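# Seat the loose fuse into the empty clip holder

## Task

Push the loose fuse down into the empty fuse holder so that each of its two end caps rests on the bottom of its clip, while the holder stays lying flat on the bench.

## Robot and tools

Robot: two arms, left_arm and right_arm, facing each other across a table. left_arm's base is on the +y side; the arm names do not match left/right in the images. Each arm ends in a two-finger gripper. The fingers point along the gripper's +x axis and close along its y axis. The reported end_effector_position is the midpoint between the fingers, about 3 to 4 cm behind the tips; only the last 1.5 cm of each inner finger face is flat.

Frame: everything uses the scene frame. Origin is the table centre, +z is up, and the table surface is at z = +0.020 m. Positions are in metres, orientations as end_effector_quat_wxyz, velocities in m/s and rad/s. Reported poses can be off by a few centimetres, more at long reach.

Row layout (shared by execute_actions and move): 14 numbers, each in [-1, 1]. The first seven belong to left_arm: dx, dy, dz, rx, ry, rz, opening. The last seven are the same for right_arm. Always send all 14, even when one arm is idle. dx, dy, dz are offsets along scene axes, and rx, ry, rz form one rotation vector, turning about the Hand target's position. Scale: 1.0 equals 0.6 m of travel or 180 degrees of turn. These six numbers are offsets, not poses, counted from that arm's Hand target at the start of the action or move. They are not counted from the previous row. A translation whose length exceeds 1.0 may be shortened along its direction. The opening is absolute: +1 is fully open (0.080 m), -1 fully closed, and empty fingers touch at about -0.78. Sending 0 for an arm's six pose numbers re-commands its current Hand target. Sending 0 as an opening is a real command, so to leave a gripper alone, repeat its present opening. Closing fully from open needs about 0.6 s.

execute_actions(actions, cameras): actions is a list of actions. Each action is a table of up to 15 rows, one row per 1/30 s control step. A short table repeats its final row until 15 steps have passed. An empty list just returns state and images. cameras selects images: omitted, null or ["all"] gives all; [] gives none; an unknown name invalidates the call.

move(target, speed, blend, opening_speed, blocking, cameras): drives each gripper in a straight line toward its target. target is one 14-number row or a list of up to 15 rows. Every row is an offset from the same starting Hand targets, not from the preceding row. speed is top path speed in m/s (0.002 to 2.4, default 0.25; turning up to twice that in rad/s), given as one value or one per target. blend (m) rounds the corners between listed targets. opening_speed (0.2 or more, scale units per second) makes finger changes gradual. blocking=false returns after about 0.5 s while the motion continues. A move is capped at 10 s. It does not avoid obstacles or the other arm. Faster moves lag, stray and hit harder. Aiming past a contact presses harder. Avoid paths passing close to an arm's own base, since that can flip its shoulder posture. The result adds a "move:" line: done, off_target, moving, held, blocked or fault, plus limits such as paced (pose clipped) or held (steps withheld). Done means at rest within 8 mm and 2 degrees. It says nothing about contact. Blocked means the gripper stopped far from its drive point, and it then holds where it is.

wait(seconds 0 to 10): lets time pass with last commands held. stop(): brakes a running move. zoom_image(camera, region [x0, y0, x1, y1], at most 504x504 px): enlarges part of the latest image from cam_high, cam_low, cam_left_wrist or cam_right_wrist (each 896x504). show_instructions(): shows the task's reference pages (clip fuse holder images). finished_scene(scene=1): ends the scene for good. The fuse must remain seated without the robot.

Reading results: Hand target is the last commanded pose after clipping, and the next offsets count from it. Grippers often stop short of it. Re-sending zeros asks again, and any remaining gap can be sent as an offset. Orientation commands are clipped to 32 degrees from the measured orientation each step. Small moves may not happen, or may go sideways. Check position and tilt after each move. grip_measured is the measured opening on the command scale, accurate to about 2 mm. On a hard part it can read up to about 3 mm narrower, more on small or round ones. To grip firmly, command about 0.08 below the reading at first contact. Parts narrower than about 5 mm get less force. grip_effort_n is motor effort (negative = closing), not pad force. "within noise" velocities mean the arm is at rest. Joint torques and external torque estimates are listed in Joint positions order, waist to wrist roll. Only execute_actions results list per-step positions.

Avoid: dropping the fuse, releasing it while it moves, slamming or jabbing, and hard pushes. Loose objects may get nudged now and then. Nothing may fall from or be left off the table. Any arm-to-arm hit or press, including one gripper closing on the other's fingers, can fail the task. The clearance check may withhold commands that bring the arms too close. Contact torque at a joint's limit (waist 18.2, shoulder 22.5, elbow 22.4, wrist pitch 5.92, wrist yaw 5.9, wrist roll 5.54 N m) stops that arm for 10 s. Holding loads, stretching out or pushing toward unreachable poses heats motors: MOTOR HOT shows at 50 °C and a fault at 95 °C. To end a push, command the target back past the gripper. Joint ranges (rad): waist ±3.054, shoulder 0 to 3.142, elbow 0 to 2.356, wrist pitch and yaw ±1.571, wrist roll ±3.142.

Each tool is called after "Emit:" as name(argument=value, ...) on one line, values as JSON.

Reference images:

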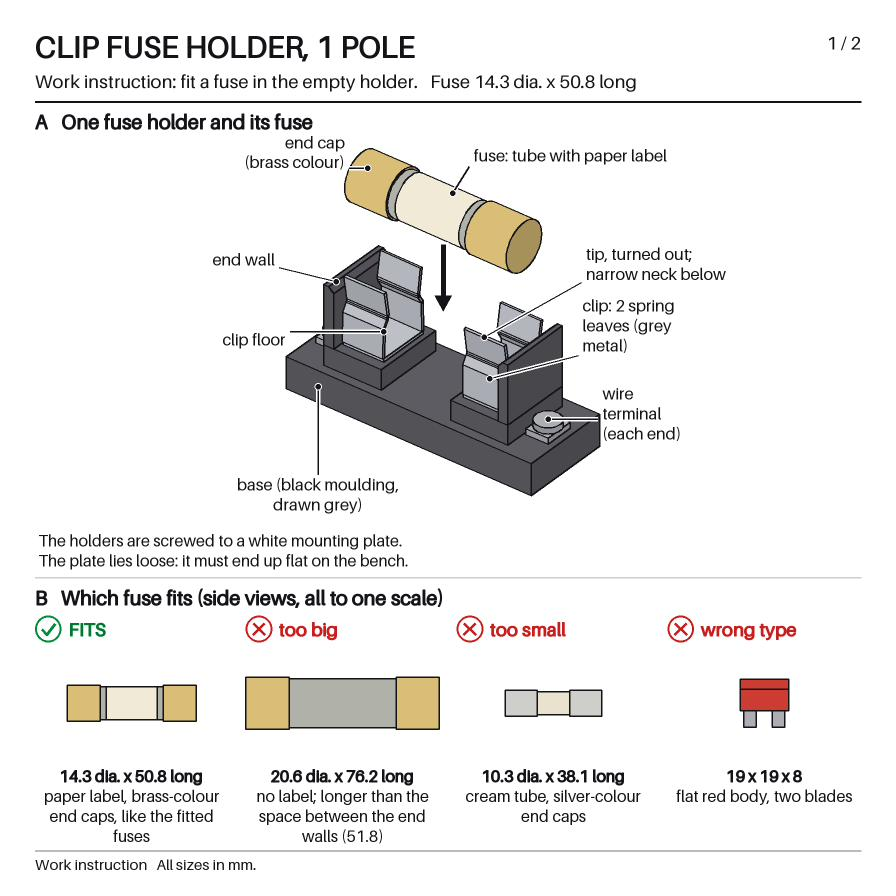

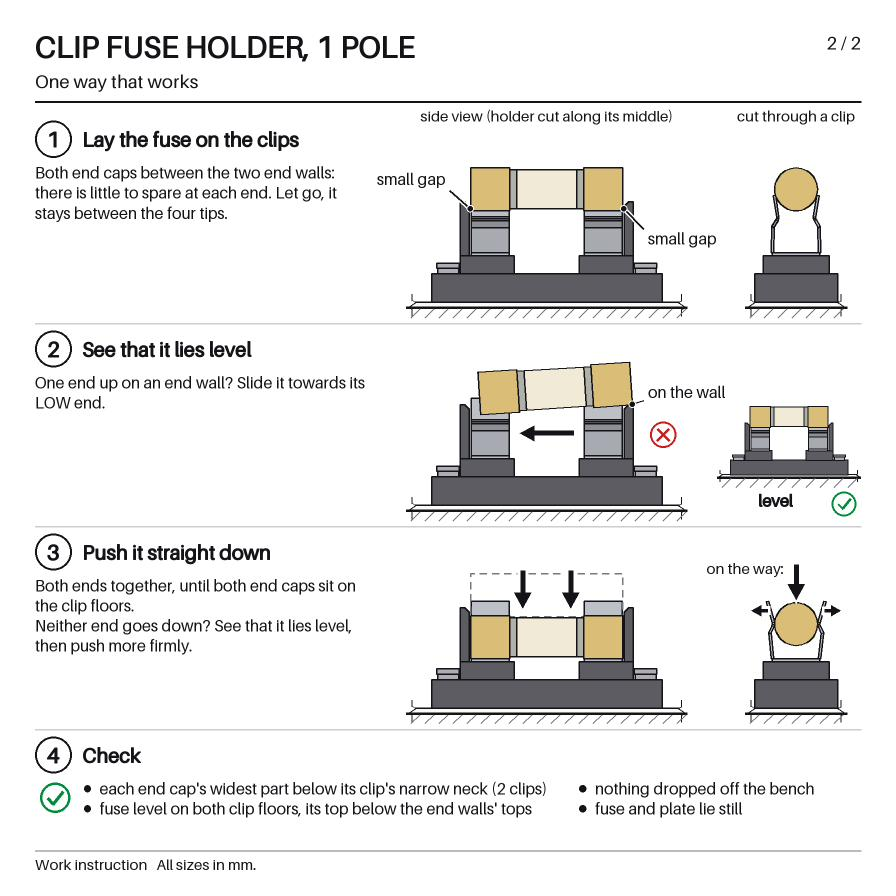

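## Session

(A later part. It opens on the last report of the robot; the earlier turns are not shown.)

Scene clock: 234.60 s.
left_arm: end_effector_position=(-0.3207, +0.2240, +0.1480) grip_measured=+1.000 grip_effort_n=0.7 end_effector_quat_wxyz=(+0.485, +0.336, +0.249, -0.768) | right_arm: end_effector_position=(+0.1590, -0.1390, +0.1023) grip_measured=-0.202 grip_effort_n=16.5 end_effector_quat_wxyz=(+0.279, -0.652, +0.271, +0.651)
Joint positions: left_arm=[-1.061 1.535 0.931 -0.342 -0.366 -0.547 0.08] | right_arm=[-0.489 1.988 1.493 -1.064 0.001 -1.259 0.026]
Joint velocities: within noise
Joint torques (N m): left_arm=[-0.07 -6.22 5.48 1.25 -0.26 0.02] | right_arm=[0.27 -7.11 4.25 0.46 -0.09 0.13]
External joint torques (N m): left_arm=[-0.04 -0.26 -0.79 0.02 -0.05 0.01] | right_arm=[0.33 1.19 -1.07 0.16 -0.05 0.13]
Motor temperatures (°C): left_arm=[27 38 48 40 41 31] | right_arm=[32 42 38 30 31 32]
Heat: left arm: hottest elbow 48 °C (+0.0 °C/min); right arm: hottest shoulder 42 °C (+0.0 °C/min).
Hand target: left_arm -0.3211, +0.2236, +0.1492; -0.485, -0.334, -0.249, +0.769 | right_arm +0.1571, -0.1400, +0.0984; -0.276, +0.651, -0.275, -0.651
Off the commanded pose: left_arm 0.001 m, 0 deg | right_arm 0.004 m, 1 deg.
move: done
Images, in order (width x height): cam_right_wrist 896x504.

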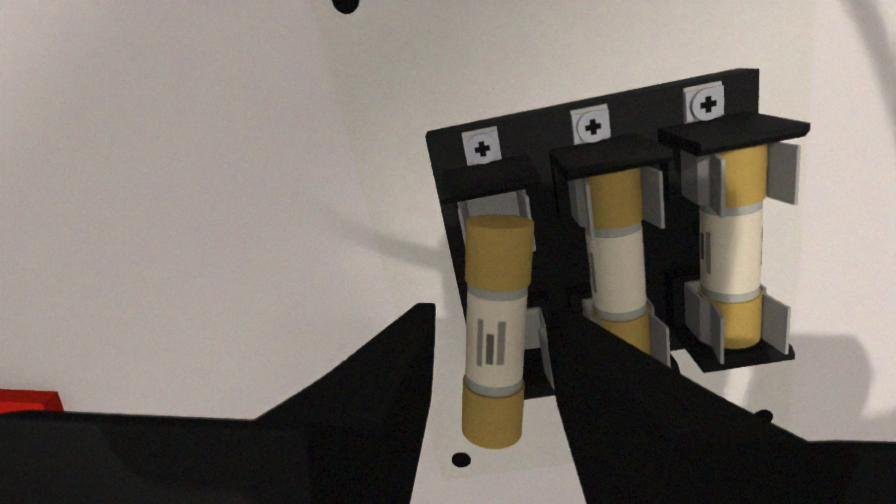

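Emit:
move(target=[[0,0,0,0,0,0,1,0,0,-0.004,0,0,0,-0.2]], cameras=[], speed=0.08)

Emit:
move(target=[[0,0,0,0,0,0,1,0,0,0,0,0,0,-0.8]], cameras=["cam_right_wrist"], opening_speed=0.6)

Emit:
move(target=[[0,0,0,0,0,0,1,0,0,0.015,0,0,0,-0.8],[0,0,0,0,0,0,1,0.011,0.001,0.015,0,0,0.072,-0.8]], cameras=["cam_right_wrist"], speed=0.08)

Scene clock: 255.33 s.
left_arm: end_effector_position=(-0.3207, +0.2240, +0.1480) grip_measured=+1.000 grip_effort_n=0.2 end_effector_quat_wxyz=(+0.485, +0.336, +0.249, -0.768) | right_arm: end_effector_position=(+0.1591, -0.1389, +0.1004) grip_measured=-0.202 grip_effort_n=16.5 end_effector_quat_wxyz=(+0.280, -0.652, +0.270, +0.651)
Joint positions: left_arm=[-1.061 1.535 0.931 -0.342 -0.366 -0.547 0.08] | right_arm=[-0.489 1.989 1.487 -1.055 0.001 -1.259 0.026]
Joint velocities: within noise
Joint torques (N m): left_arm=[-0.02 -6.25 5.45 1.26 -0.26 0.01] | right_arm=[0.3 -6.92 4.19 0.49 -0.07 0.14]
External joint torques (N m): left_arm=[0.05 -0.24 -0.85 0.02 -0.07 0.01] | right_arm=[0.24 1.39 -1.12 0.19 -0.02 0.14]
Motor temperatures (°C): left_arm=[27 38 48 40 41 31] | right_arm=[32 42 37 30 31 32]
Heat: left arm: hottest elbow 48 °C (+0.0 °C/min); right arm: hottest shoulder 42 °C (+1.0 °C/min).
Hand target: left_arm -0.3211, +0.2236, +0.1492; -0.485, -0.334, -0.249, +0.769 | right_arm +0.1571, -0.1400, +0.0960; -0.276, +0.651, -0.275, -0.651
Off the commanded pose: left_arm 0.001 m, 0 deg | right_arm 0.005 m, 1 deg.
move: done
No camera images: "cameras" was empty.

Scene clock: 256.53 s.
left_arm: end_effector_position=(-0.3207, +0.2240, +0.1480) grip_measured=+1.000 grip_effort_n=0.7 end_effector_quat_wxyz=(+0.485, +0.336, +0.249, -0.768) | right_arm: end_effector_position=(+0.1591, -0.1388, +0.1004) grip_measured=-0.560 grip_effort_n=-83.5 end_effector_quat_wxyz=(+0.280, -0.652, +0.270, +0.651)
Joint positions: left_arm=[-1.061 1.535 0.931 -0.342 -0.366 -0.547 0.08] | right_arm=[-0.489 1.989 1.487 -1.055 0.001 -1.259 0.01]
Joint velocities: within noise
Joint torques (N m): left_arm=[-0.08 -6.23 5.5 1.25 -0.26 0.03] | right_arm=[0.39 -6.81 4.29 0.51 -0.07 0.15]
External joint torques (N m): left_arm=[-0.11 -0.24 -0.76 0.03 -0.04 0.02] | right_arm=[0.44 1.44 -0.97 0.22 -0.03 0.15]
Motor temperatures (°C): left_arm=[27 38 48 40 41 31] | right_arm=[32 42 37 30 31 32]
Heat: left arm: hottest elbow 48 °C (+0.0 °C/min); right arm: hottest shoulder 42 °C (+1.0 °C/min).
Hand target: left_arm -0.3211, +0.2236, +0.1492; -0.485, -0.334, -0.249, +0.769 | right_arm +0.1571, -0.1400, +0.0960; -0.276, +0.651, -0.275, -0.651
Off the commanded pose: left_arm 0.001 m, 0 deg | right_arm 0.005 m, 1 deg.
move: done
Images, in order (width x height): cam_right_wrist 896x504.

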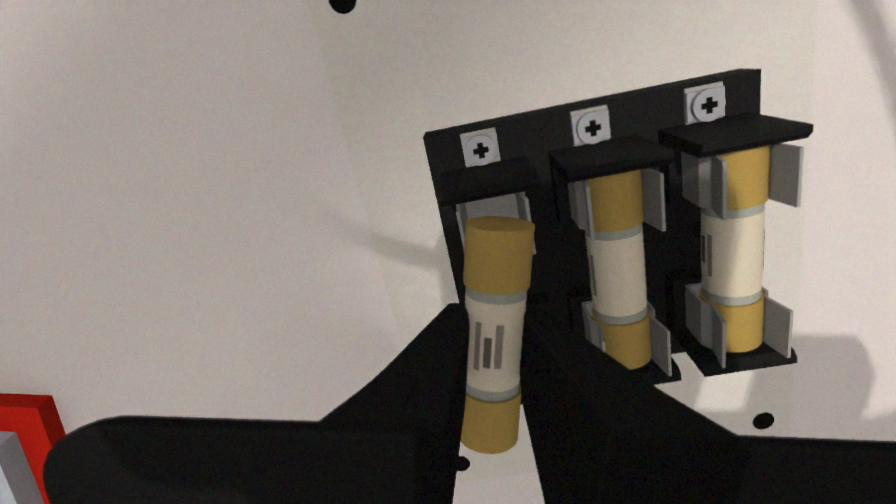

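Scene clock: 259.17 s.
left_arm: end_effector_position=(-0.3207, +0.2240, +0.1480) grip_measured=+1.000 grip_effort_n=0.7 end_effector_quat_wxyz=(+0.485, +0.336, +0.249, -0.768) | right_arm: end_effector_position=(+0.1612, -0.1413, +0.1044) grip_measured=-0.560 grip_effort_n=-83.5 end_effector_quat_wxyz=(+0.200, -0.678, +0.202, +0.678)
Joint positions: left_arm=[-1.061 1.535 0.931 -0.342 -0.366 -0.547 0.08] | right_arm=[-0.497 1.994 1.511 -1.09 0.001 -1.491 0.01]
Joint velocities: within noise
Joint torques (N m): left_arm=[-0.03 -6.21 5.44 1.25 -0.26 0.02] | right_arm=[-0.32 -6.87 6.11 0.18 -0.1 -0.15]
External joint torques (N m): left_arm=[-0.03 -0.17 -0.86 0.03 -0.05 0.01] | right_arm=[-0.35 1.46 0.83 -0.08 -0.05 -0.15]
Motor temperatures (°C): left_arm=[27 38 48 40 41 31] | right_arm=[32 42 37 30 31 32]
Heat: left arm: hottest elbow 48 °C (+0.0 °C/min); right arm: hottest shoulder 42 °C (+1.0 °C/min).
Hand target: left_arm -0.3211, +0.2236, +0.1492; -0.485, -0.334, -0.249, +0.769 | right_arm +0.1636, -0.1394, +0.1050; -0.201, +0.678, -0.200, -0.678
Off the commanded pose: left_arm 0.001 m, 0 deg | right_arm 0.003 m, 0 deg.
move: done
Images, in order (width x height): cam_right_wrist 896x504.

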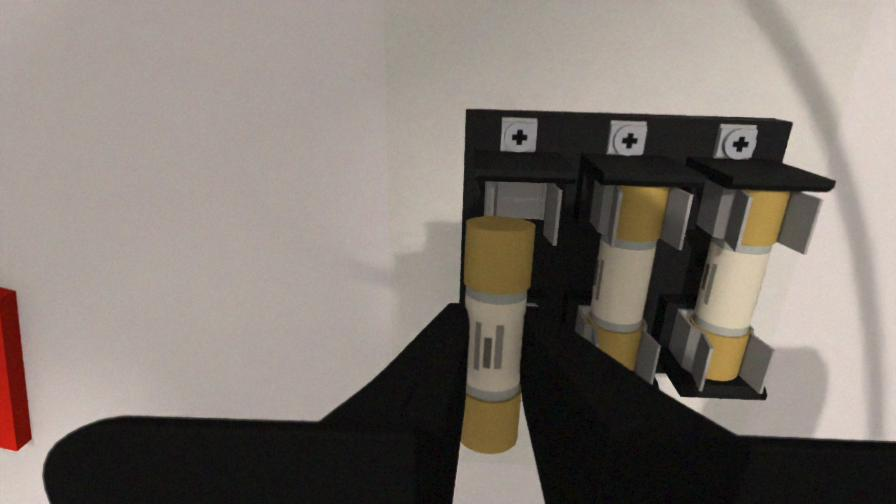

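Emit:
move(target=[[0,0,0,0,0,0,1,0.002,0.010,0,0,0,0,-0.8],[0,0,0,0,0,0,1,0.002,0.010,-0.013,0,0,0,-0.8]], cameras=["cam_right_wrist"], speed=0.06)

Emit:
zoom_image(camera="cam_right_wrist", region=[430, 150, 630, 350])

Scene clock: 266.67 s.
left_arm: end_effector_position=(-0.3207, +0.2240, +0.1480) grip_measured=+1.000 grip_effort_n=1.6 end_effector_quat_wxyz=(+0.485, +0.336, +0.249, -0.768) | right_arm: end_effector_position=(+0.1654, -0.1335, +0.1023) grip_measured=-0.560 grip_effort_n=-83.5 end_effector_quat_wxyz=(+0.203, -0.679, +0.198, +0.677)
Joint positions: left_arm=[-1.061 1.535 0.931 -0.342 -0.366 -0.547 0.08] | right_arm=[-0.497 2.021 1.541 -1.083 0.001 -1.491 0.01]
Joint velocities: within noise
Joint torques (N m): left_arm=[-0.04 -6.22 5.44 1.25 -0.26 0.03] | right_arm=[0.04 -6.91 4.27 1.05 -0.1 -0.03]
External joint torques (N m): left_arm=[-0.03 -0.21 -0.86 0.02 -0.05 0.02] | right_arm=[0.09 1.65 -1.08 0.75 -0.05 -0.03]
Motor temperatures (°C): left_arm=[27 39 48 40 41 31] | right_arm=[32 41 38 30 31 32]
Heat: left arm: hottest elbow 48 °C (+0.0 °C/min); right arm: hottest shoulder 41 °C (+0.0 °C/min).
Hand target: left_arm -0.3211, +0.2236, +0.1492; -0.485, -0.334, -0.249, +0.769 | right_arm +0.1649, -0.1334, +0.0971; -0.201, +0.678, -0.200, -0.678
Off the commanded pose: left_arm 0.001 m, 0 deg | right_arm 0.005 m, 0 deg.
move: done
Images, in order (width x height): cam_right_wrist 896x504.

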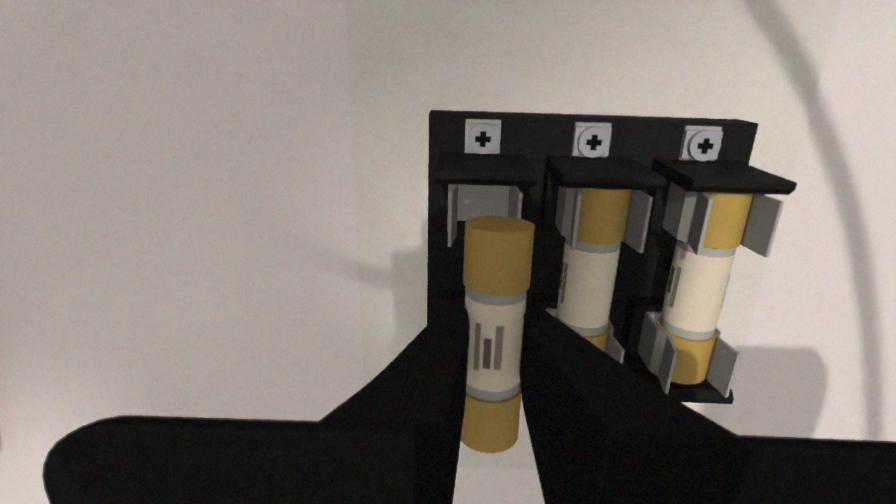

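Scaled by 2.520 from the camera's 896x504 image, which has a finer 1280x720 frame.

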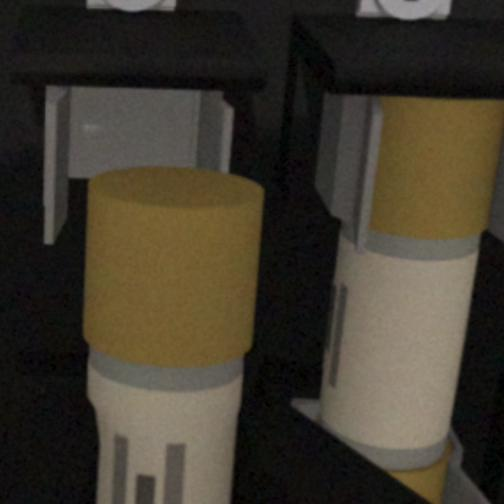

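Emit:
move(target=[[0,0,0,0,0,0,1,0,0,0.01,0,0,0,-0.8],[0,0,0,0,0,0,1,-0.0035,-0.008,0.01,0,0,0,-0.8],[0,0,0,0,0,0,1,-0.0035,-0.008,0.004,0,0,0,-0.8]], cameras=["cam_right_wrist"], speed=0.06)

Emit:
zoom_image(camera="cam_right_wrist", region=[430, 150, 630, 350])

Scene clock: 275.20 s.
left_arm: end_effector_position=(-0.3207, +0.2240, +0.1480) grip_measured=+1.000 grip_effort_n=0.2 end_effector_quat_wxyz=(+0.485, +0.336, +0.249, -0.768) | right_arm: end_effector_position=(+0.1639, -0.1363, +0.0980) grip_measured=-0.560 grip_effort_n=-83.5 end_effector_quat_wxyz=(+0.200, -0.678, +0.201, +0.678)
Joint positions: left_arm=[-1.061 1.535 0.931 -0.342 -0.366 -0.547 0.08] | right_arm=[-0.497 2.02 1.522 -1.074 0.001 -1.491 0.01]
Joint velocities: within noise
Joint torques (N m): left_arm=[-0.08 -6.2 5.45 1.26 -0.25 0.02] | right_arm=[-0.03 -9.37 3.88 0.39 -0.11 -0.04]
External joint torques (N m): left_arm=[-0.06 -0.21 -0.81 0.04 -0.04 0.01] | right_arm=[-0.04 -0.88 -1.41 0.1 -0.06 -0.04]
Motor temperatures (°C): left_arm=[27 39 48 40 41 31] | right_arm=[32 42 38 30 31 32]
Heat: left arm: hottest elbow 48 °C (+0.0 °C/min); right arm: hottest shoulder 42 °C (+1.0 °C/min).
Hand target: left_arm -0.3211, +0.2236, +0.1492; -0.485, -0.334, -0.249, +0.769 | right_arm +0.1628, -0.1382, +0.0996; -0.201, +0.678, -0.200, -0.678
Off the commanded pose: left_arm 0.001 m, 0 deg | right_arm 0.003 m, 0 deg.
move: done
Images, in order (width x height): cam_right_wrist 896x504.

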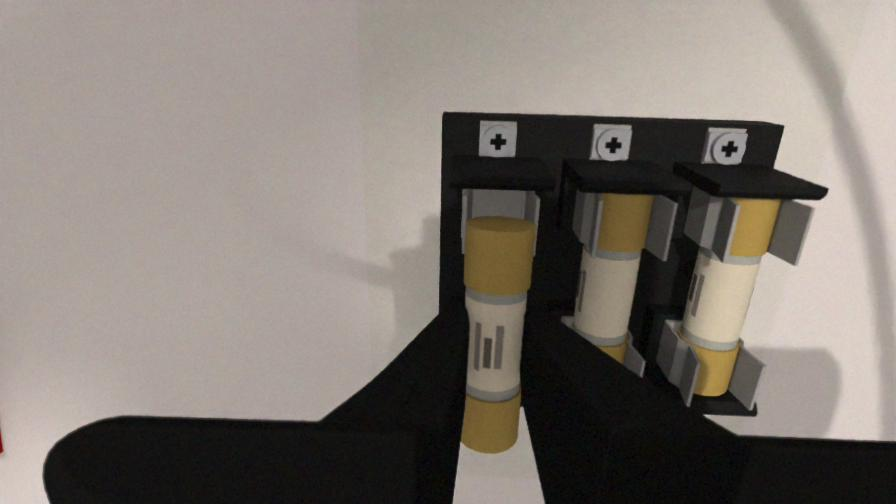

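Scaled by 2.520 from the camera's 896x504 image, which has a finer 1280x720 frame.

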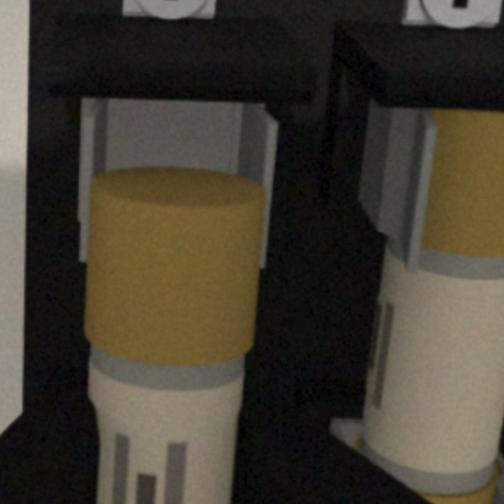

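Emit:
move(target=[[0,0,0,0,0,0,1,-0.0018,0.001,-0.011,0,0,0,-0.8]], cameras=["cam_right_wrist"], speed=0.04)

Emit:
zoom_image(camera="cam_right_wrist", region=[430, 150, 630, 350])

Scene clock: 281.13 s.
left_arm: end_effector_position=(-0.3207, +0.2240, +0.1480) grip_measured=+1.000 grip_effort_n=0.2 end_effector_quat_wxyz=(+0.485, +0.336, +0.249, -0.768) | right_arm: end_effector_position=(+0.1637, -0.1366, +0.0964) grip_measured=-0.560 grip_effort_n=-83.5 end_effector_quat_wxyz=(+0.203, -0.679, +0.198, +0.677)
Joint positions: left_arm=[-1.061 1.535 0.931 -0.342 -0.366 -0.547 0.08] | right_arm=[-0.497 2.014 1.508 -1.058 0.001 -1.491 0.01]
Joint velocities: within noise
Joint torques (N m): left_arm=[-0.05 -6.23 5.43 1.25 -0.26 0.02] | right_arm=[0.4 -7.86 3.78 0.9 -0.09 0.08]
External joint torques (N m): left_arm=[-0.06 -0.29 -0.8 0.03 -0.05 0.02] | right_arm=[0.41 0.56 -1.45 0.63 -0.04 0.08]
Motor temperatures (°C): left_arm=[27 39 48 40 40 31] | right_arm=[32 44 38 30 31 31]
Heat: left arm: hottest elbow 48 °C (+0.0 °C/min); right arm: hottest shoulder 44 °C (+3.0 °C/min).
Hand target: left_arm -0.3211, +0.2236, +0.1492; -0.485, -0.334, -0.249, +0.769 | right_arm +0.1617, -0.1375, +0.0930; -0.201, +0.678, -0.200, -0.678
Off the commanded pose: left_arm 0.001 m, 0 deg | right_arm 0.004 m, 0 deg.
move: done
Images, in order (width x height): cam_right_wrist 896x504.

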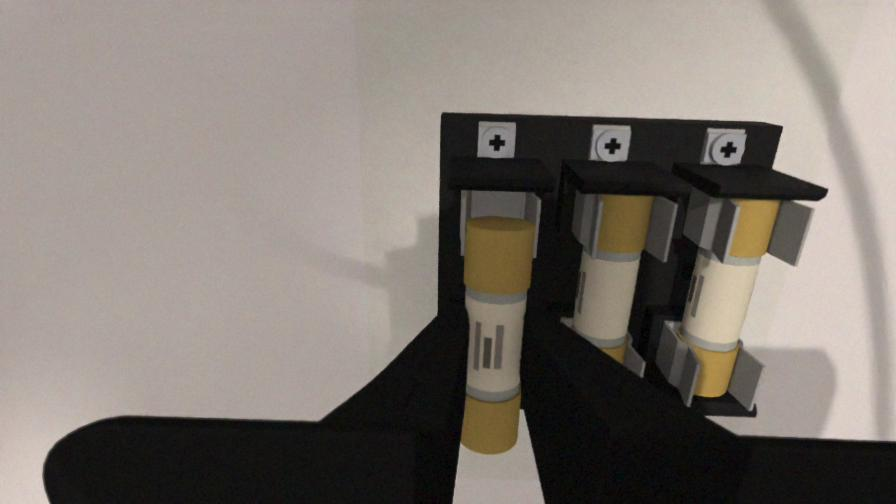

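Scaled by 2.520 from the camera's 896x504 image, which has a finer 1280x720 frame.

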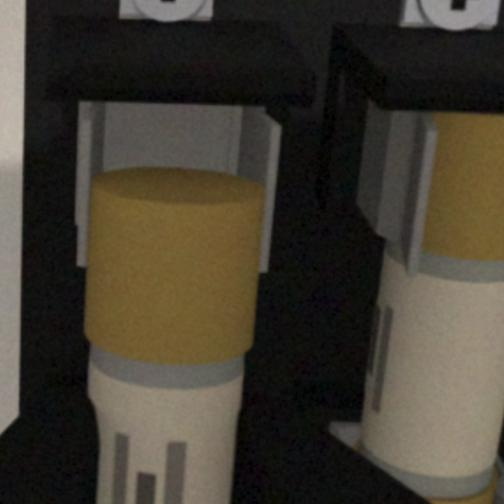

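Emit:
move(target=[[0,0,0,0,0,0,1,-0.001,0.001,-0.010,0,0,0,-0.8]], cameras=["cam_right_wrist"], speed=0.04)

Emit:
zoom_image(camera="cam_right_wrist", region=[430, 150, 630, 350])

Scene clock: 284.47 s.
left_arm: end_effector_position=(-0.3207, +0.2240, +0.1480) grip_measured=+1.000 grip_effort_n=0.7 end_effector_quat_wxyz=(+0.485, +0.336, +0.249, -0.768) | right_arm: end_effector_position=(+0.1633, -0.1367, +0.0951) grip_measured=-0.560 grip_effort_n=-83.5 end_effector_quat_wxyz=(+0.205, -0.679, +0.197, +0.677)
Joint positions: left_arm=[-1.061 1.535 0.931 -0.342 -0.366 -0.547 0.08] | right_arm=[-0.496 2.01 1.496 -1.044 0.001 -1.49 0.01]
Joint velocities: within noise
Joint torques (N m): left_arm=[-0.06 -6.22 5.48 1.25 -0.25 0.01] | right_arm=[0.54 -6.31 3.68 1.45 -0.09 0.08]
External joint torques (N m): left_arm=[-0.04 -0.25 -0.75 0.04 -0.05 0] | right_arm=[0.58 2.11 -1.6 1.16 -0.04 0.08]
Motor temperatures (°C): left_arm=[27 39 48 40 40 31] | right_arm=[31 44 38 30 31 31]
Heat: left arm: hottest elbow 48 °C (+0.0 °C/min); right arm: hottest shoulder 44 °C (+3.0 °C/min).
Hand target: left_arm -0.3211, +0.2236, +0.1492; -0.485, -0.334, -0.249, +0.769 | right_arm +0.1611, -0.1370, +0.0869; -0.201, +0.678, -0.200, -0.678
Off the commanded pose: left_arm 0.001 m, 0 deg | right_arm 0.008 m, 1 deg.
move: done
Images, in order (width x height): cam_right_wrist 896x504.

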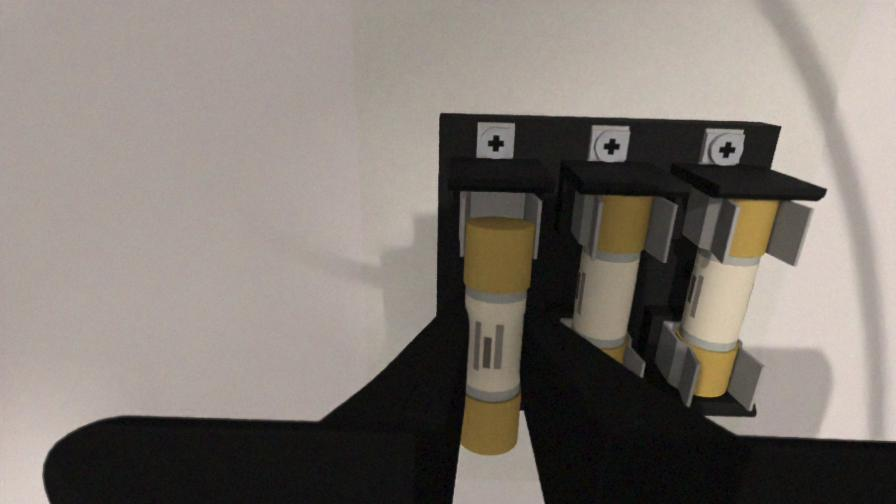

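Scaled by 2.520 from the camera's 896x504 image, which has a finer 1280x720 frame.

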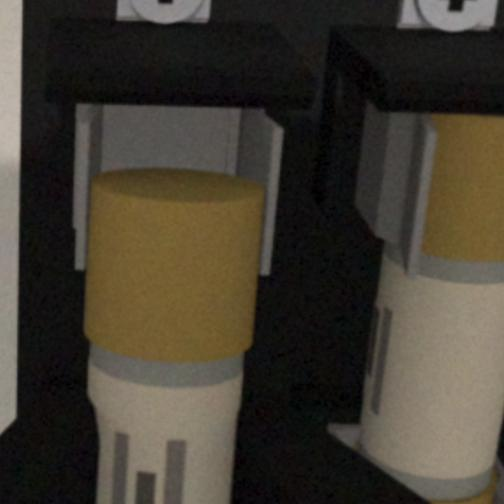

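Emit:
move(target=[[0,0,0,0,0,0,1,0,0,0.015,0,0,0,-0.8],[0,0,0,0,0,0,1,-0.003,0.002,0.015,0,0,0,-0.8],[0,0,0,0,0,0,1,-0.003,0.002,0,0,0,0,-0.8]], cameras=["cam_right_wrist"], speed=0.04)

Emit:
zoom_image(camera="cam_right_wrist", region=[430, 150, 630, 350])

Scene clock: 290.27 s.
left_arm: end_effector_position=(-0.3207, +0.2240, +0.1480) grip_measured=+1.000 grip_effort_n=0.7 end_effector_quat_wxyz=(+0.485, +0.336, +0.249, -0.768) | right_arm: end_effector_position=(+0.1628, -0.1364, +0.0953) grip_measured=-0.560 grip_effort_n=-83.5 end_effector_quat_wxyz=(+0.206, -0.680, +0.197, +0.675)
Joint positions: left_arm=[-1.061 1.535 0.931 -0.342 -0.366 -0.547 0.08] | right_arm=[-0.493 2.009 1.496 -1.044 0.005 -1.485 0.01]
Joint velocities: within noise
Joint torques (N m): left_arm=[-0.02 -6.23 5.45 1.25 -0.27 0.02] | right_arm=[0.68 -6.36 3.61 1.46 -0.21 0.11]
External joint torques (N m): left_arm=[-0.05 -0.27 -0.82 0.02 -0.06 0.01] | right_arm=[0.66 2.11 -1.72 1.15 -0.16 0.11]
Motor temperatures (°C): left_arm=[27 39 48 40 40 31] | right_arm=[31 44 38 31 31 31]
Heat: left arm: hottest elbow 48 °C (+0.0 °C/min); right arm: hottest shoulder 44 °C (+3.0 °C/min).
Hand target: left_arm -0.3211, +0.2236, +0.1492; -0.485, -0.334, -0.249, +0.769 | right_arm +0.1593, -0.1358, +0.0869; -0.200, +0.678, -0.200, -0.678
Off the commanded pose: left_arm 0.001 m, 0 deg | right_arm 0.009 m, 1 deg.
move: off_target (right_arm)
Images, in order (width x height): cam_right_wrist 896x504.

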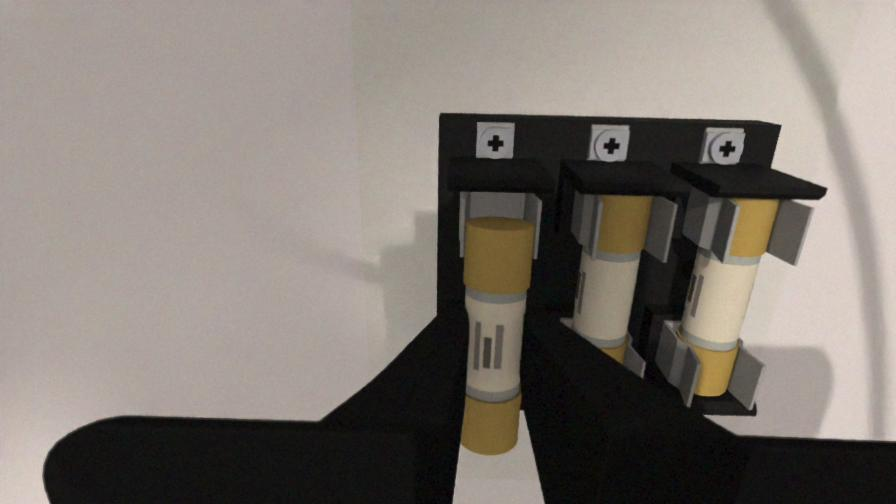

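Scaled by 2.520 from the camera's 896x504 image, which has a finer 1280x720 frame.

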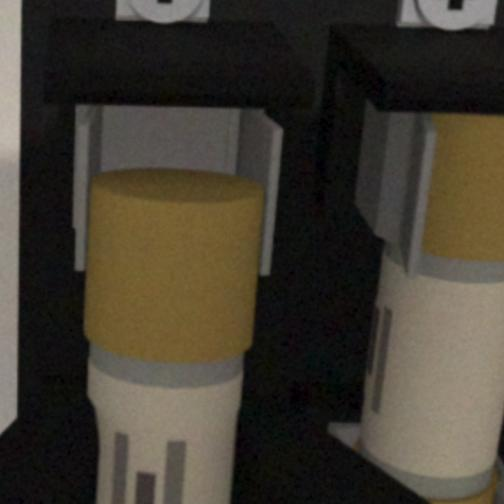

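Emit:
move(target=[[0,0,0,0,0,0,1,0,0,0.05,0,0,0,-0.8]], cameras=["cam_right_wrist","cam_low"], speed=0.1)

Emit:
zoom_image(camera="cam_low", region=[420, 270, 480, 330])

Emit:
zoom_image(camera="cam_right_wrist", region=[400, 100, 760, 460])

Scene clock: 297.33 s.
left_arm: end_effector_position=(-0.3207, +0.2240, +0.1480) grip_measured=+1.000 grip_effort_n=0.7 end_effector_quat_wxyz=(+0.485, +0.336, +0.249, -0.768) | right_arm: end_effector_position=(+0.1592, -0.1396, +0.1093) grip_measured=-0.560 grip_effort_n=-83.5 end_effector_quat_wxyz=(+0.192, -0.678, +0.208, +0.678)
Joint positions: left_arm=[-1.061 1.535 0.931 -0.342 -0.366 -0.547 0.08] | right_arm=[-0.489 2.008 1.551 -1.136 0.003 -1.484 0.01]
Joint velocities: within noise
Joint torques (N m): left_arm=[-0.02 -6.21 5.48 1.26 -0.25 0.03] | right_arm=[0.14 -9.48 6.15 0.18 -0.16 0.09]
External joint torques (N m): left_arm=[-0.04 -0.22 -0.78 0.04 -0.04 0.02] | right_arm=[0.13 -0.97 0.8 -0.07 -0.11 0.09]
Motor temperatures (°C): left_arm=[27 39 48 40 40 31] | right_arm=[31 44 38 31 31 31]
Heat: left arm: hottest elbow 48 °C (+0.0 °C/min); right arm: hottest shoulder 44 °C (+2.0 °C/min).
Hand target: left_arm -0.3211, +0.2236, +0.1492; -0.485, -0.334, -0.249, +0.769 | right_arm +0.1593, -0.1358, +0.1170; -0.201, +0.678, -0.200, -0.678
Off the commanded pose: left_arm 0.001 m, 0 deg | right_arm 0.009 m, 1 deg.
move: off_target (right_arm)
Images, in order (width x height): cam_low 896x504, cam_right_wrist 896x504.

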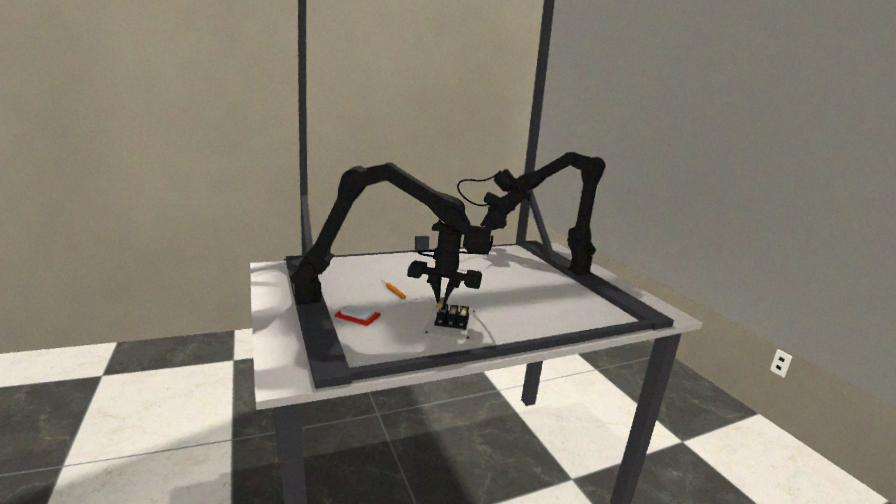

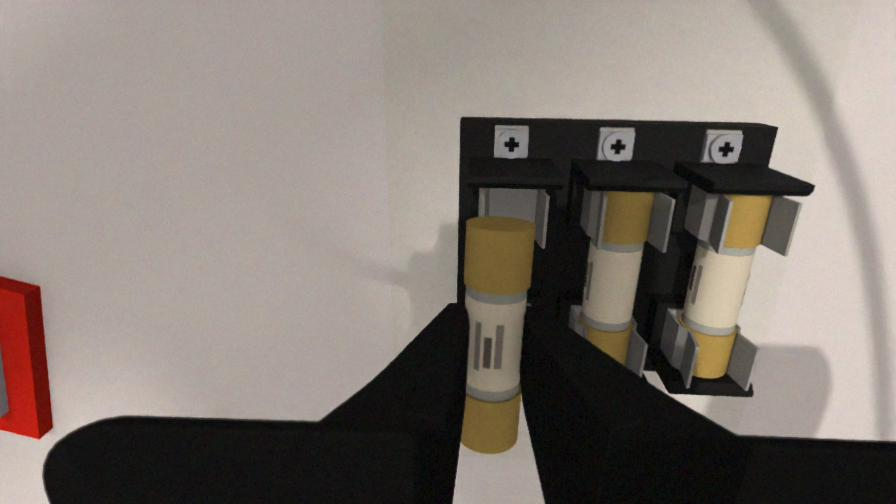

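Scaled by 8.400 from the camera's 896x504 image, which has a finer 1280x720 frame.

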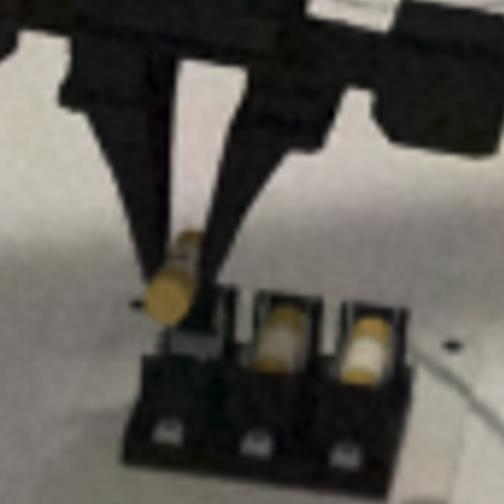

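Scaled by 1.400 from the camera's 896x504 image, which has a finer 1280x720 frame.

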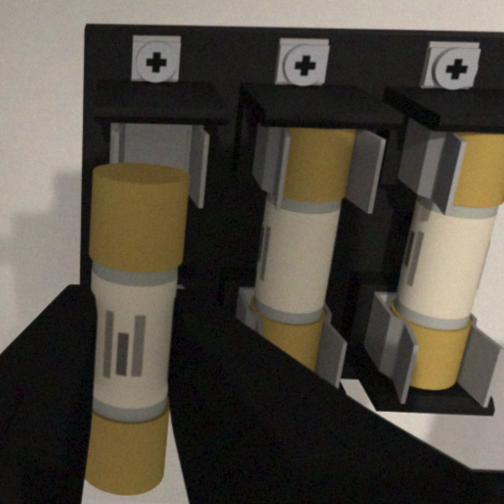

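Emit:
move(target=[[0,0,0,0,0,0,1,0.0112,-0.002,0,0.0225,0.035,0,-0.8]], cameras=["cam_right_wrist","cam_low"], speed=0.1)

Emit:
zoom_image(camera="cam_low", region=[420, 270, 480, 330])

Emit:
zoom_image(camera="cam_right_wrist", region=[400, 100, 760, 460])

Scene clock: 311.97 s.
left_arm: end_effector_position=(-0.3207, +0.2240, +0.1480) grip_measured=+1.000 grip_effort_n=0.2 end_effector_quat_wxyz=(+0.485, +0.336, +0.249, -0.768) | right_arm: end_effector_position=(+0.1636, -0.1402, +0.1111) grip_measured=-0.560 grip_effort_n=-83.5 end_effector_quat_wxyz=(+0.207, -0.632, +0.196, +0.721)
Joint positions: left_arm=[-1.061 1.535 0.931 -0.342 -0.366 -0.547 0.08] | right_arm=[-0.552 2.008 1.554 -1.134 -0.127 -1.545 0.01]
Joint velocities: within noise
Joint torques (N m): left_arm=[-0.04 -6.23 5.47 1.25 -0.26 0.01] | right_arm=[-0.1 -8.88 6.24 0.41 -0.28 -0.2]
External joint torques (N m): left_arm=[-0.07 -0.27 -0.76 0.04 -0.05 0] | right_arm=[-0.07 -0.45 0.92 0.15 -0.15 -0.2]
Motor temperatures (°C): left_arm=[27 39 48 40 40 31] | right_arm=[31 46 39 31 31 31]
Heat: left arm: hottest elbow 48 °C (+0.0 °C/min); right arm: hottest shoulder 46 °C (+4.0 °C/min).
Hand target: left_arm -0.3211, +0.2236, +0.1492; -0.485, -0.334, -0.249, +0.769 | right_arm +0.1660, -0.1370, +0.1170; -0.213, +0.633, -0.186, -0.721
Off the commanded pose: left_arm 0.001 m, 0 deg | right_arm 0.007 m, 1 deg.
move: done
Images, in order (width x height): cam_low 896x504, cam_right_wrist 896x504.

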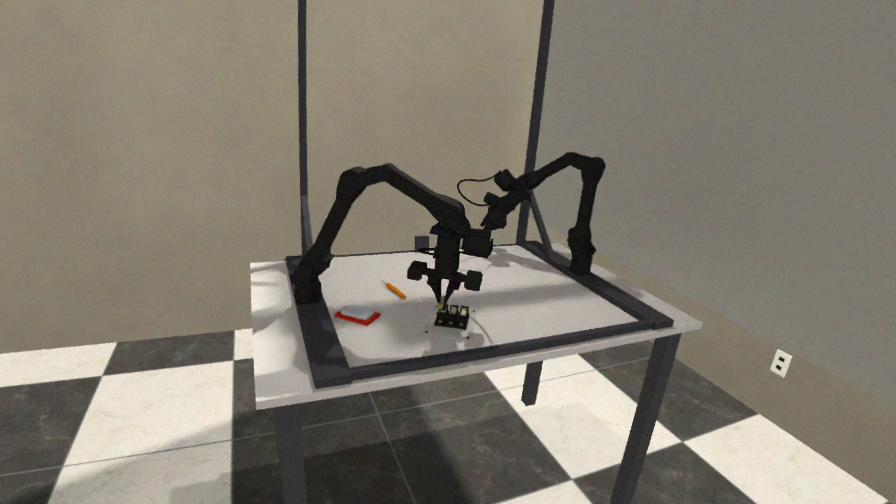

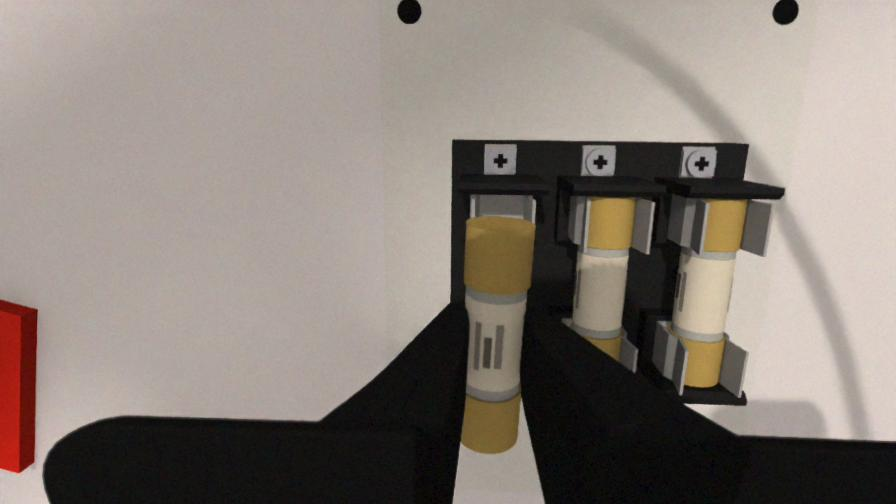

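Scaled by 8.400 from the camera's 896x504 image, which has a finer 1280x720 frame.

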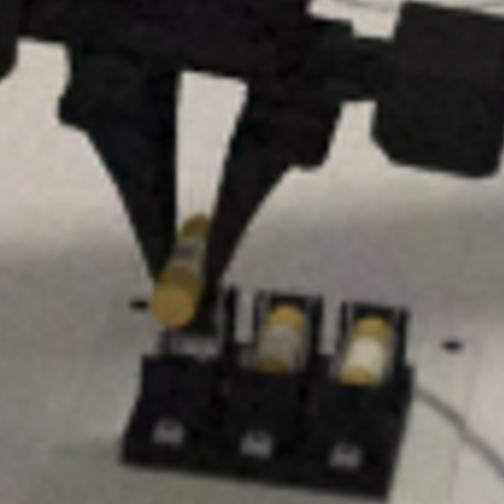

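Scaled by 1.400 from the camera's 896x504 image, which has a finer 1280x720 frame.

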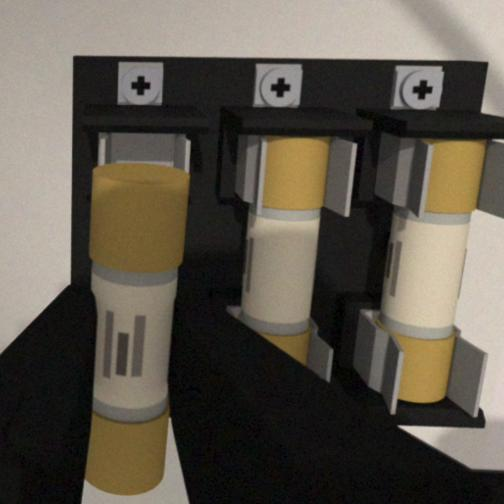

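Emit:
move(target=[[0,0,0,0,0,0,1,0.003,0.003,-0.01,0,0,0,-0.8]], cameras=["cam_right_wrist"], speed=0.08)

Emit:
zoom_image(camera="cam_right_wrist", region=[430, 150, 630, 350])

Scene clock: 323.87 s.
left_arm: end_effector_position=(-0.3207, +0.2240, +0.1480) grip_measured=+1.000 grip_effort_n=0.7 end_effector_quat_wxyz=(+0.485, +0.336, +0.249, -0.768) | right_arm: end_effector_position=(+0.1657, -0.1371, +0.1111) grip_measured=-0.560 grip_effort_n=-83.5 end_effector_quat_wxyz=(+0.212, -0.633, +0.189, +0.720)
Joint positions: left_arm=[-1.061 1.535 0.931 -0.342 -0.366 -0.547 0.08] | right_arm=[-0.552 2.008 1.554 -1.117 -0.127 -1.547 0.01]
Joint velocities: within noise
Joint torques (N m): left_arm=[-0.05 -6.22 5.47 1.26 -0.26 0.02] | right_arm=[-0.22 -7.11 5.95 0.46 -0.29 -0.18]
External joint torques (N m): left_arm=[-0.04 -0.16 -0.87 0.01 -0.05 0.01] | right_arm=[-0.21 1.4 0.6 0.19 -0.16 -0.18]
Motor temperatures (°C): left_arm=[27 39 49 40 40 31] | right_arm=[31 47 39 30 31 31]
Heat: left arm: hottest elbow 49 °C (+1.0 °C/min); right arm: hottest shoulder 47 °C (+6.0 °C/min).
Hand target: left_arm -0.3211, +0.2236, +0.1492; -0.485, -0.334, -0.249, +0.769 | right_arm +0.1679, -0.1352, +0.1110; -0.213, +0.633, -0.186, -0.721
Off the commanded pose: left_arm 0.001 m, 0 deg | right_arm 0.003 m, 0 deg.
move: done
Images, in order (width x height): cam_right_wrist 896x504.

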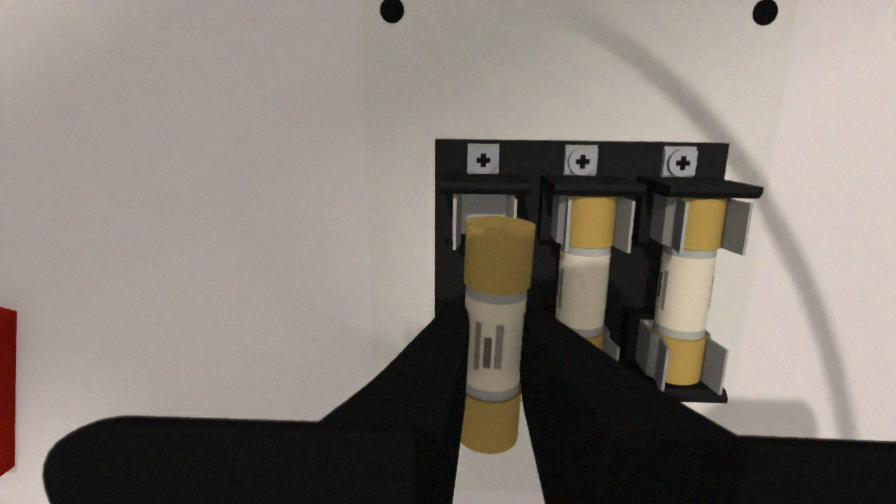

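Scaled by 2.520 from the camera's 896x504 image, which has a finer 1280x720 frame.

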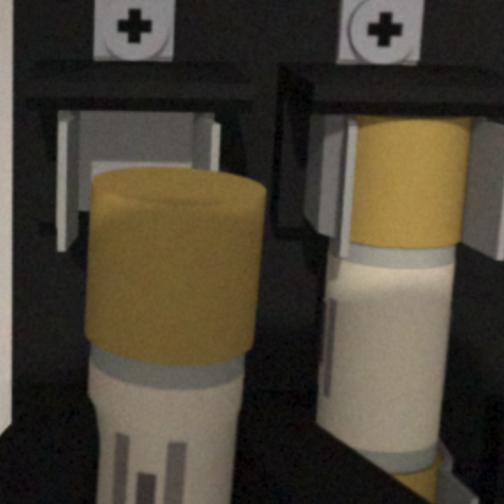

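Emit:
move(target=[[0,0,0,0,0,0,1,-0.0035,-0.0038,-0.018,0,0,0,-0.8]], cameras=["cam_right_wrist"], speed=0.08)

Emit:
zoom_image(camera="cam_right_wrist", region=[430, 150, 630, 350])

Scene clock: 328.90 s.
left_arm: end_effector_position=(-0.3207, +0.2240, +0.1480) grip_measured=+1.000 grip_effort_n=1.6 end_effector_quat_wxyz=(+0.485, +0.336, +0.249, -0.768) | right_arm: end_effector_position=(+0.1664, -0.1359, +0.1037) grip_measured=-0.560 grip_effort_n=-83.5 end_effector_quat_wxyz=(+0.216, -0.635, +0.184, +0.719)
Joint positions: left_arm=[-1.061 1.535 0.931 -0.342 -0.366 -0.547 0.08] | right_arm=[-0.552 2.008 1.523 -1.072 -0.127 -1.547 0.01]
Joint velocities: within noise
Joint torques (N m): left_arm=[-0.04 -6.21 5.49 1.24 -0.26 0.01] | right_arm=[-0.25 -7.41 4.04 0.52 -0.29 -0.12]
External joint torques (N m): left_arm=[-0.02 -0.3 -0.71 0.03 -0.06 0.01] | right_arm=[-0.26 1.09 -1.32 0.21 -0.16 -0.12]
Motor temperatures (°C): left_arm=[27 39 49 40 40 31] | right_arm=[31 47 39 30 31 31]
Heat: left arm: hottest elbow 49 °C (+1.0 °C/min); right arm: hottest shoulder 47 °C (+5.0 °C/min).
Hand target: left_arm -0.3211, +0.2236, +0.1492; -0.485, -0.334, -0.249, +0.769 | right_arm +0.1658, -0.1375, +0.1003; -0.213, +0.633, -0.186, -0.721
Off the commanded pose: left_arm 0.001 m, 0 deg | right_arm 0.004 m, 1 deg.
move: done
Images, in order (width x height): cam_right_wrist 896x504.

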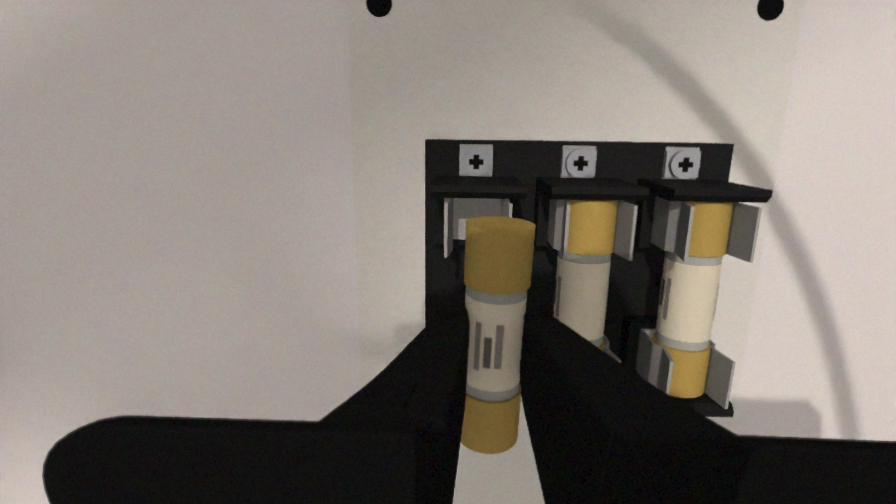

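Scaled by 2.520 from the camera's 896x504 image, which has a finer 1280x720 frame.

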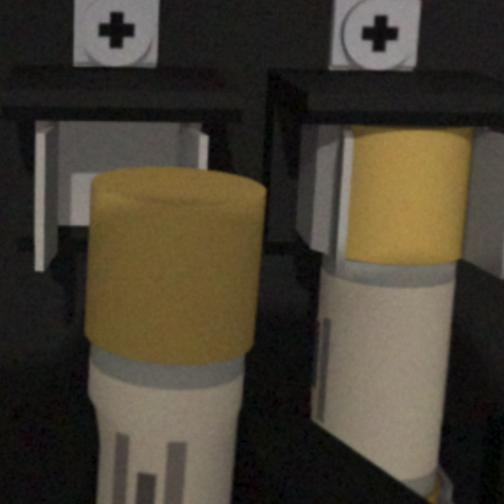

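Emit:
move(target=[[0,0,0,0,0,0,1,-0.0065,-0.008,0,0,0,0,-0.8]], cameras=["cam_right_wrist"], speed=0.08)

Emit:
zoom_image(camera="cam_right_wrist", region=[430, 150, 630, 350])

Scene clock: 334.93 s.
left_arm: end_effector_position=(-0.3207, +0.2240, +0.1480) grip_measured=+1.000 grip_effort_n=1.2 end_effector_quat_wxyz=(+0.485, +0.336, +0.249, -0.768) | right_arm: end_effector_position=(+0.1638, -0.1401, +0.0996) grip_measured=-0.560 grip_effort_n=-83.5 end_effector_quat_wxyz=(+0.214, -0.634, +0.186, +0.719)
Joint positions: left_arm=[-1.061 1.535 0.931 -0.342 -0.366 -0.547 0.08] | right_arm=[-0.552 2 1.494 -1.059 -0.127 -1.547 0.01]
Joint velocities: within noise
Joint torques (N m): left_arm=[-0.03 -6.24 5.47 1.25 -0.26 0.02] | right_arm=[-0.03 -8.92 3.77 0.29 -0.26 -0.06]
External joint torques (N m): left_arm=[-0.05 -0.22 -0.81 0.03 -0.05 0.02] | right_arm=[-0.04 -0.53 -1.57 -0.02 -0.13 -0.06]
Motor temperatures (°C): left_arm=[27 39 49 40 40 31] | right_arm=[31 46 39 30 31 31]
Heat: left arm: hottest elbow 49 °C (+1.0 °C/min); right arm: hottest shoulder 46 °C (+4.0 °C/min).
Hand target: left_arm -0.3211, +0.2236, +0.1492; -0.485, -0.334, -0.249, +0.769 | right_arm +0.1619, -0.1423, +0.1002; -0.213, +0.633, -0.186, -0.721
Off the commanded pose: left_arm 0.001 m, 0 deg | right_arm 0.003 m, 0 deg.
move: done
Images, in order (width x height): cam_right_wrist 896x504.

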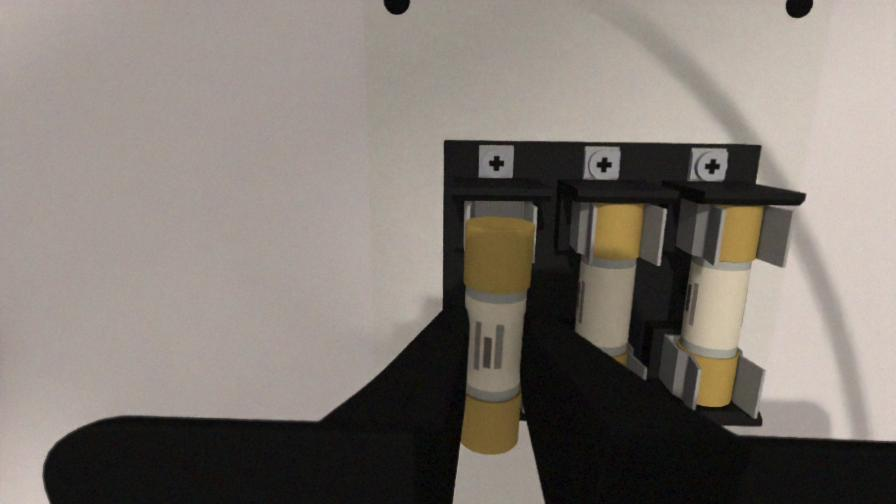

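Scaled by 2.520 from the camera's 896x504 image, which has a finer 1280x720 frame.

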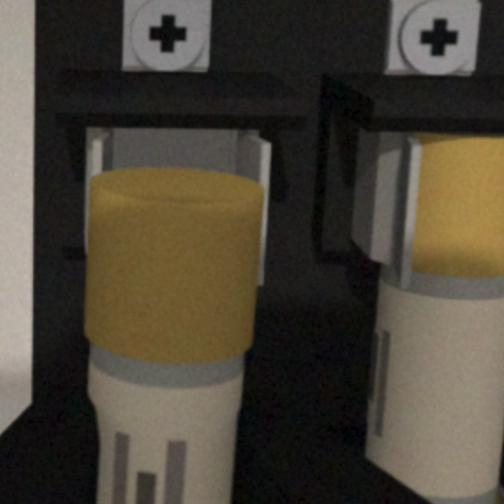

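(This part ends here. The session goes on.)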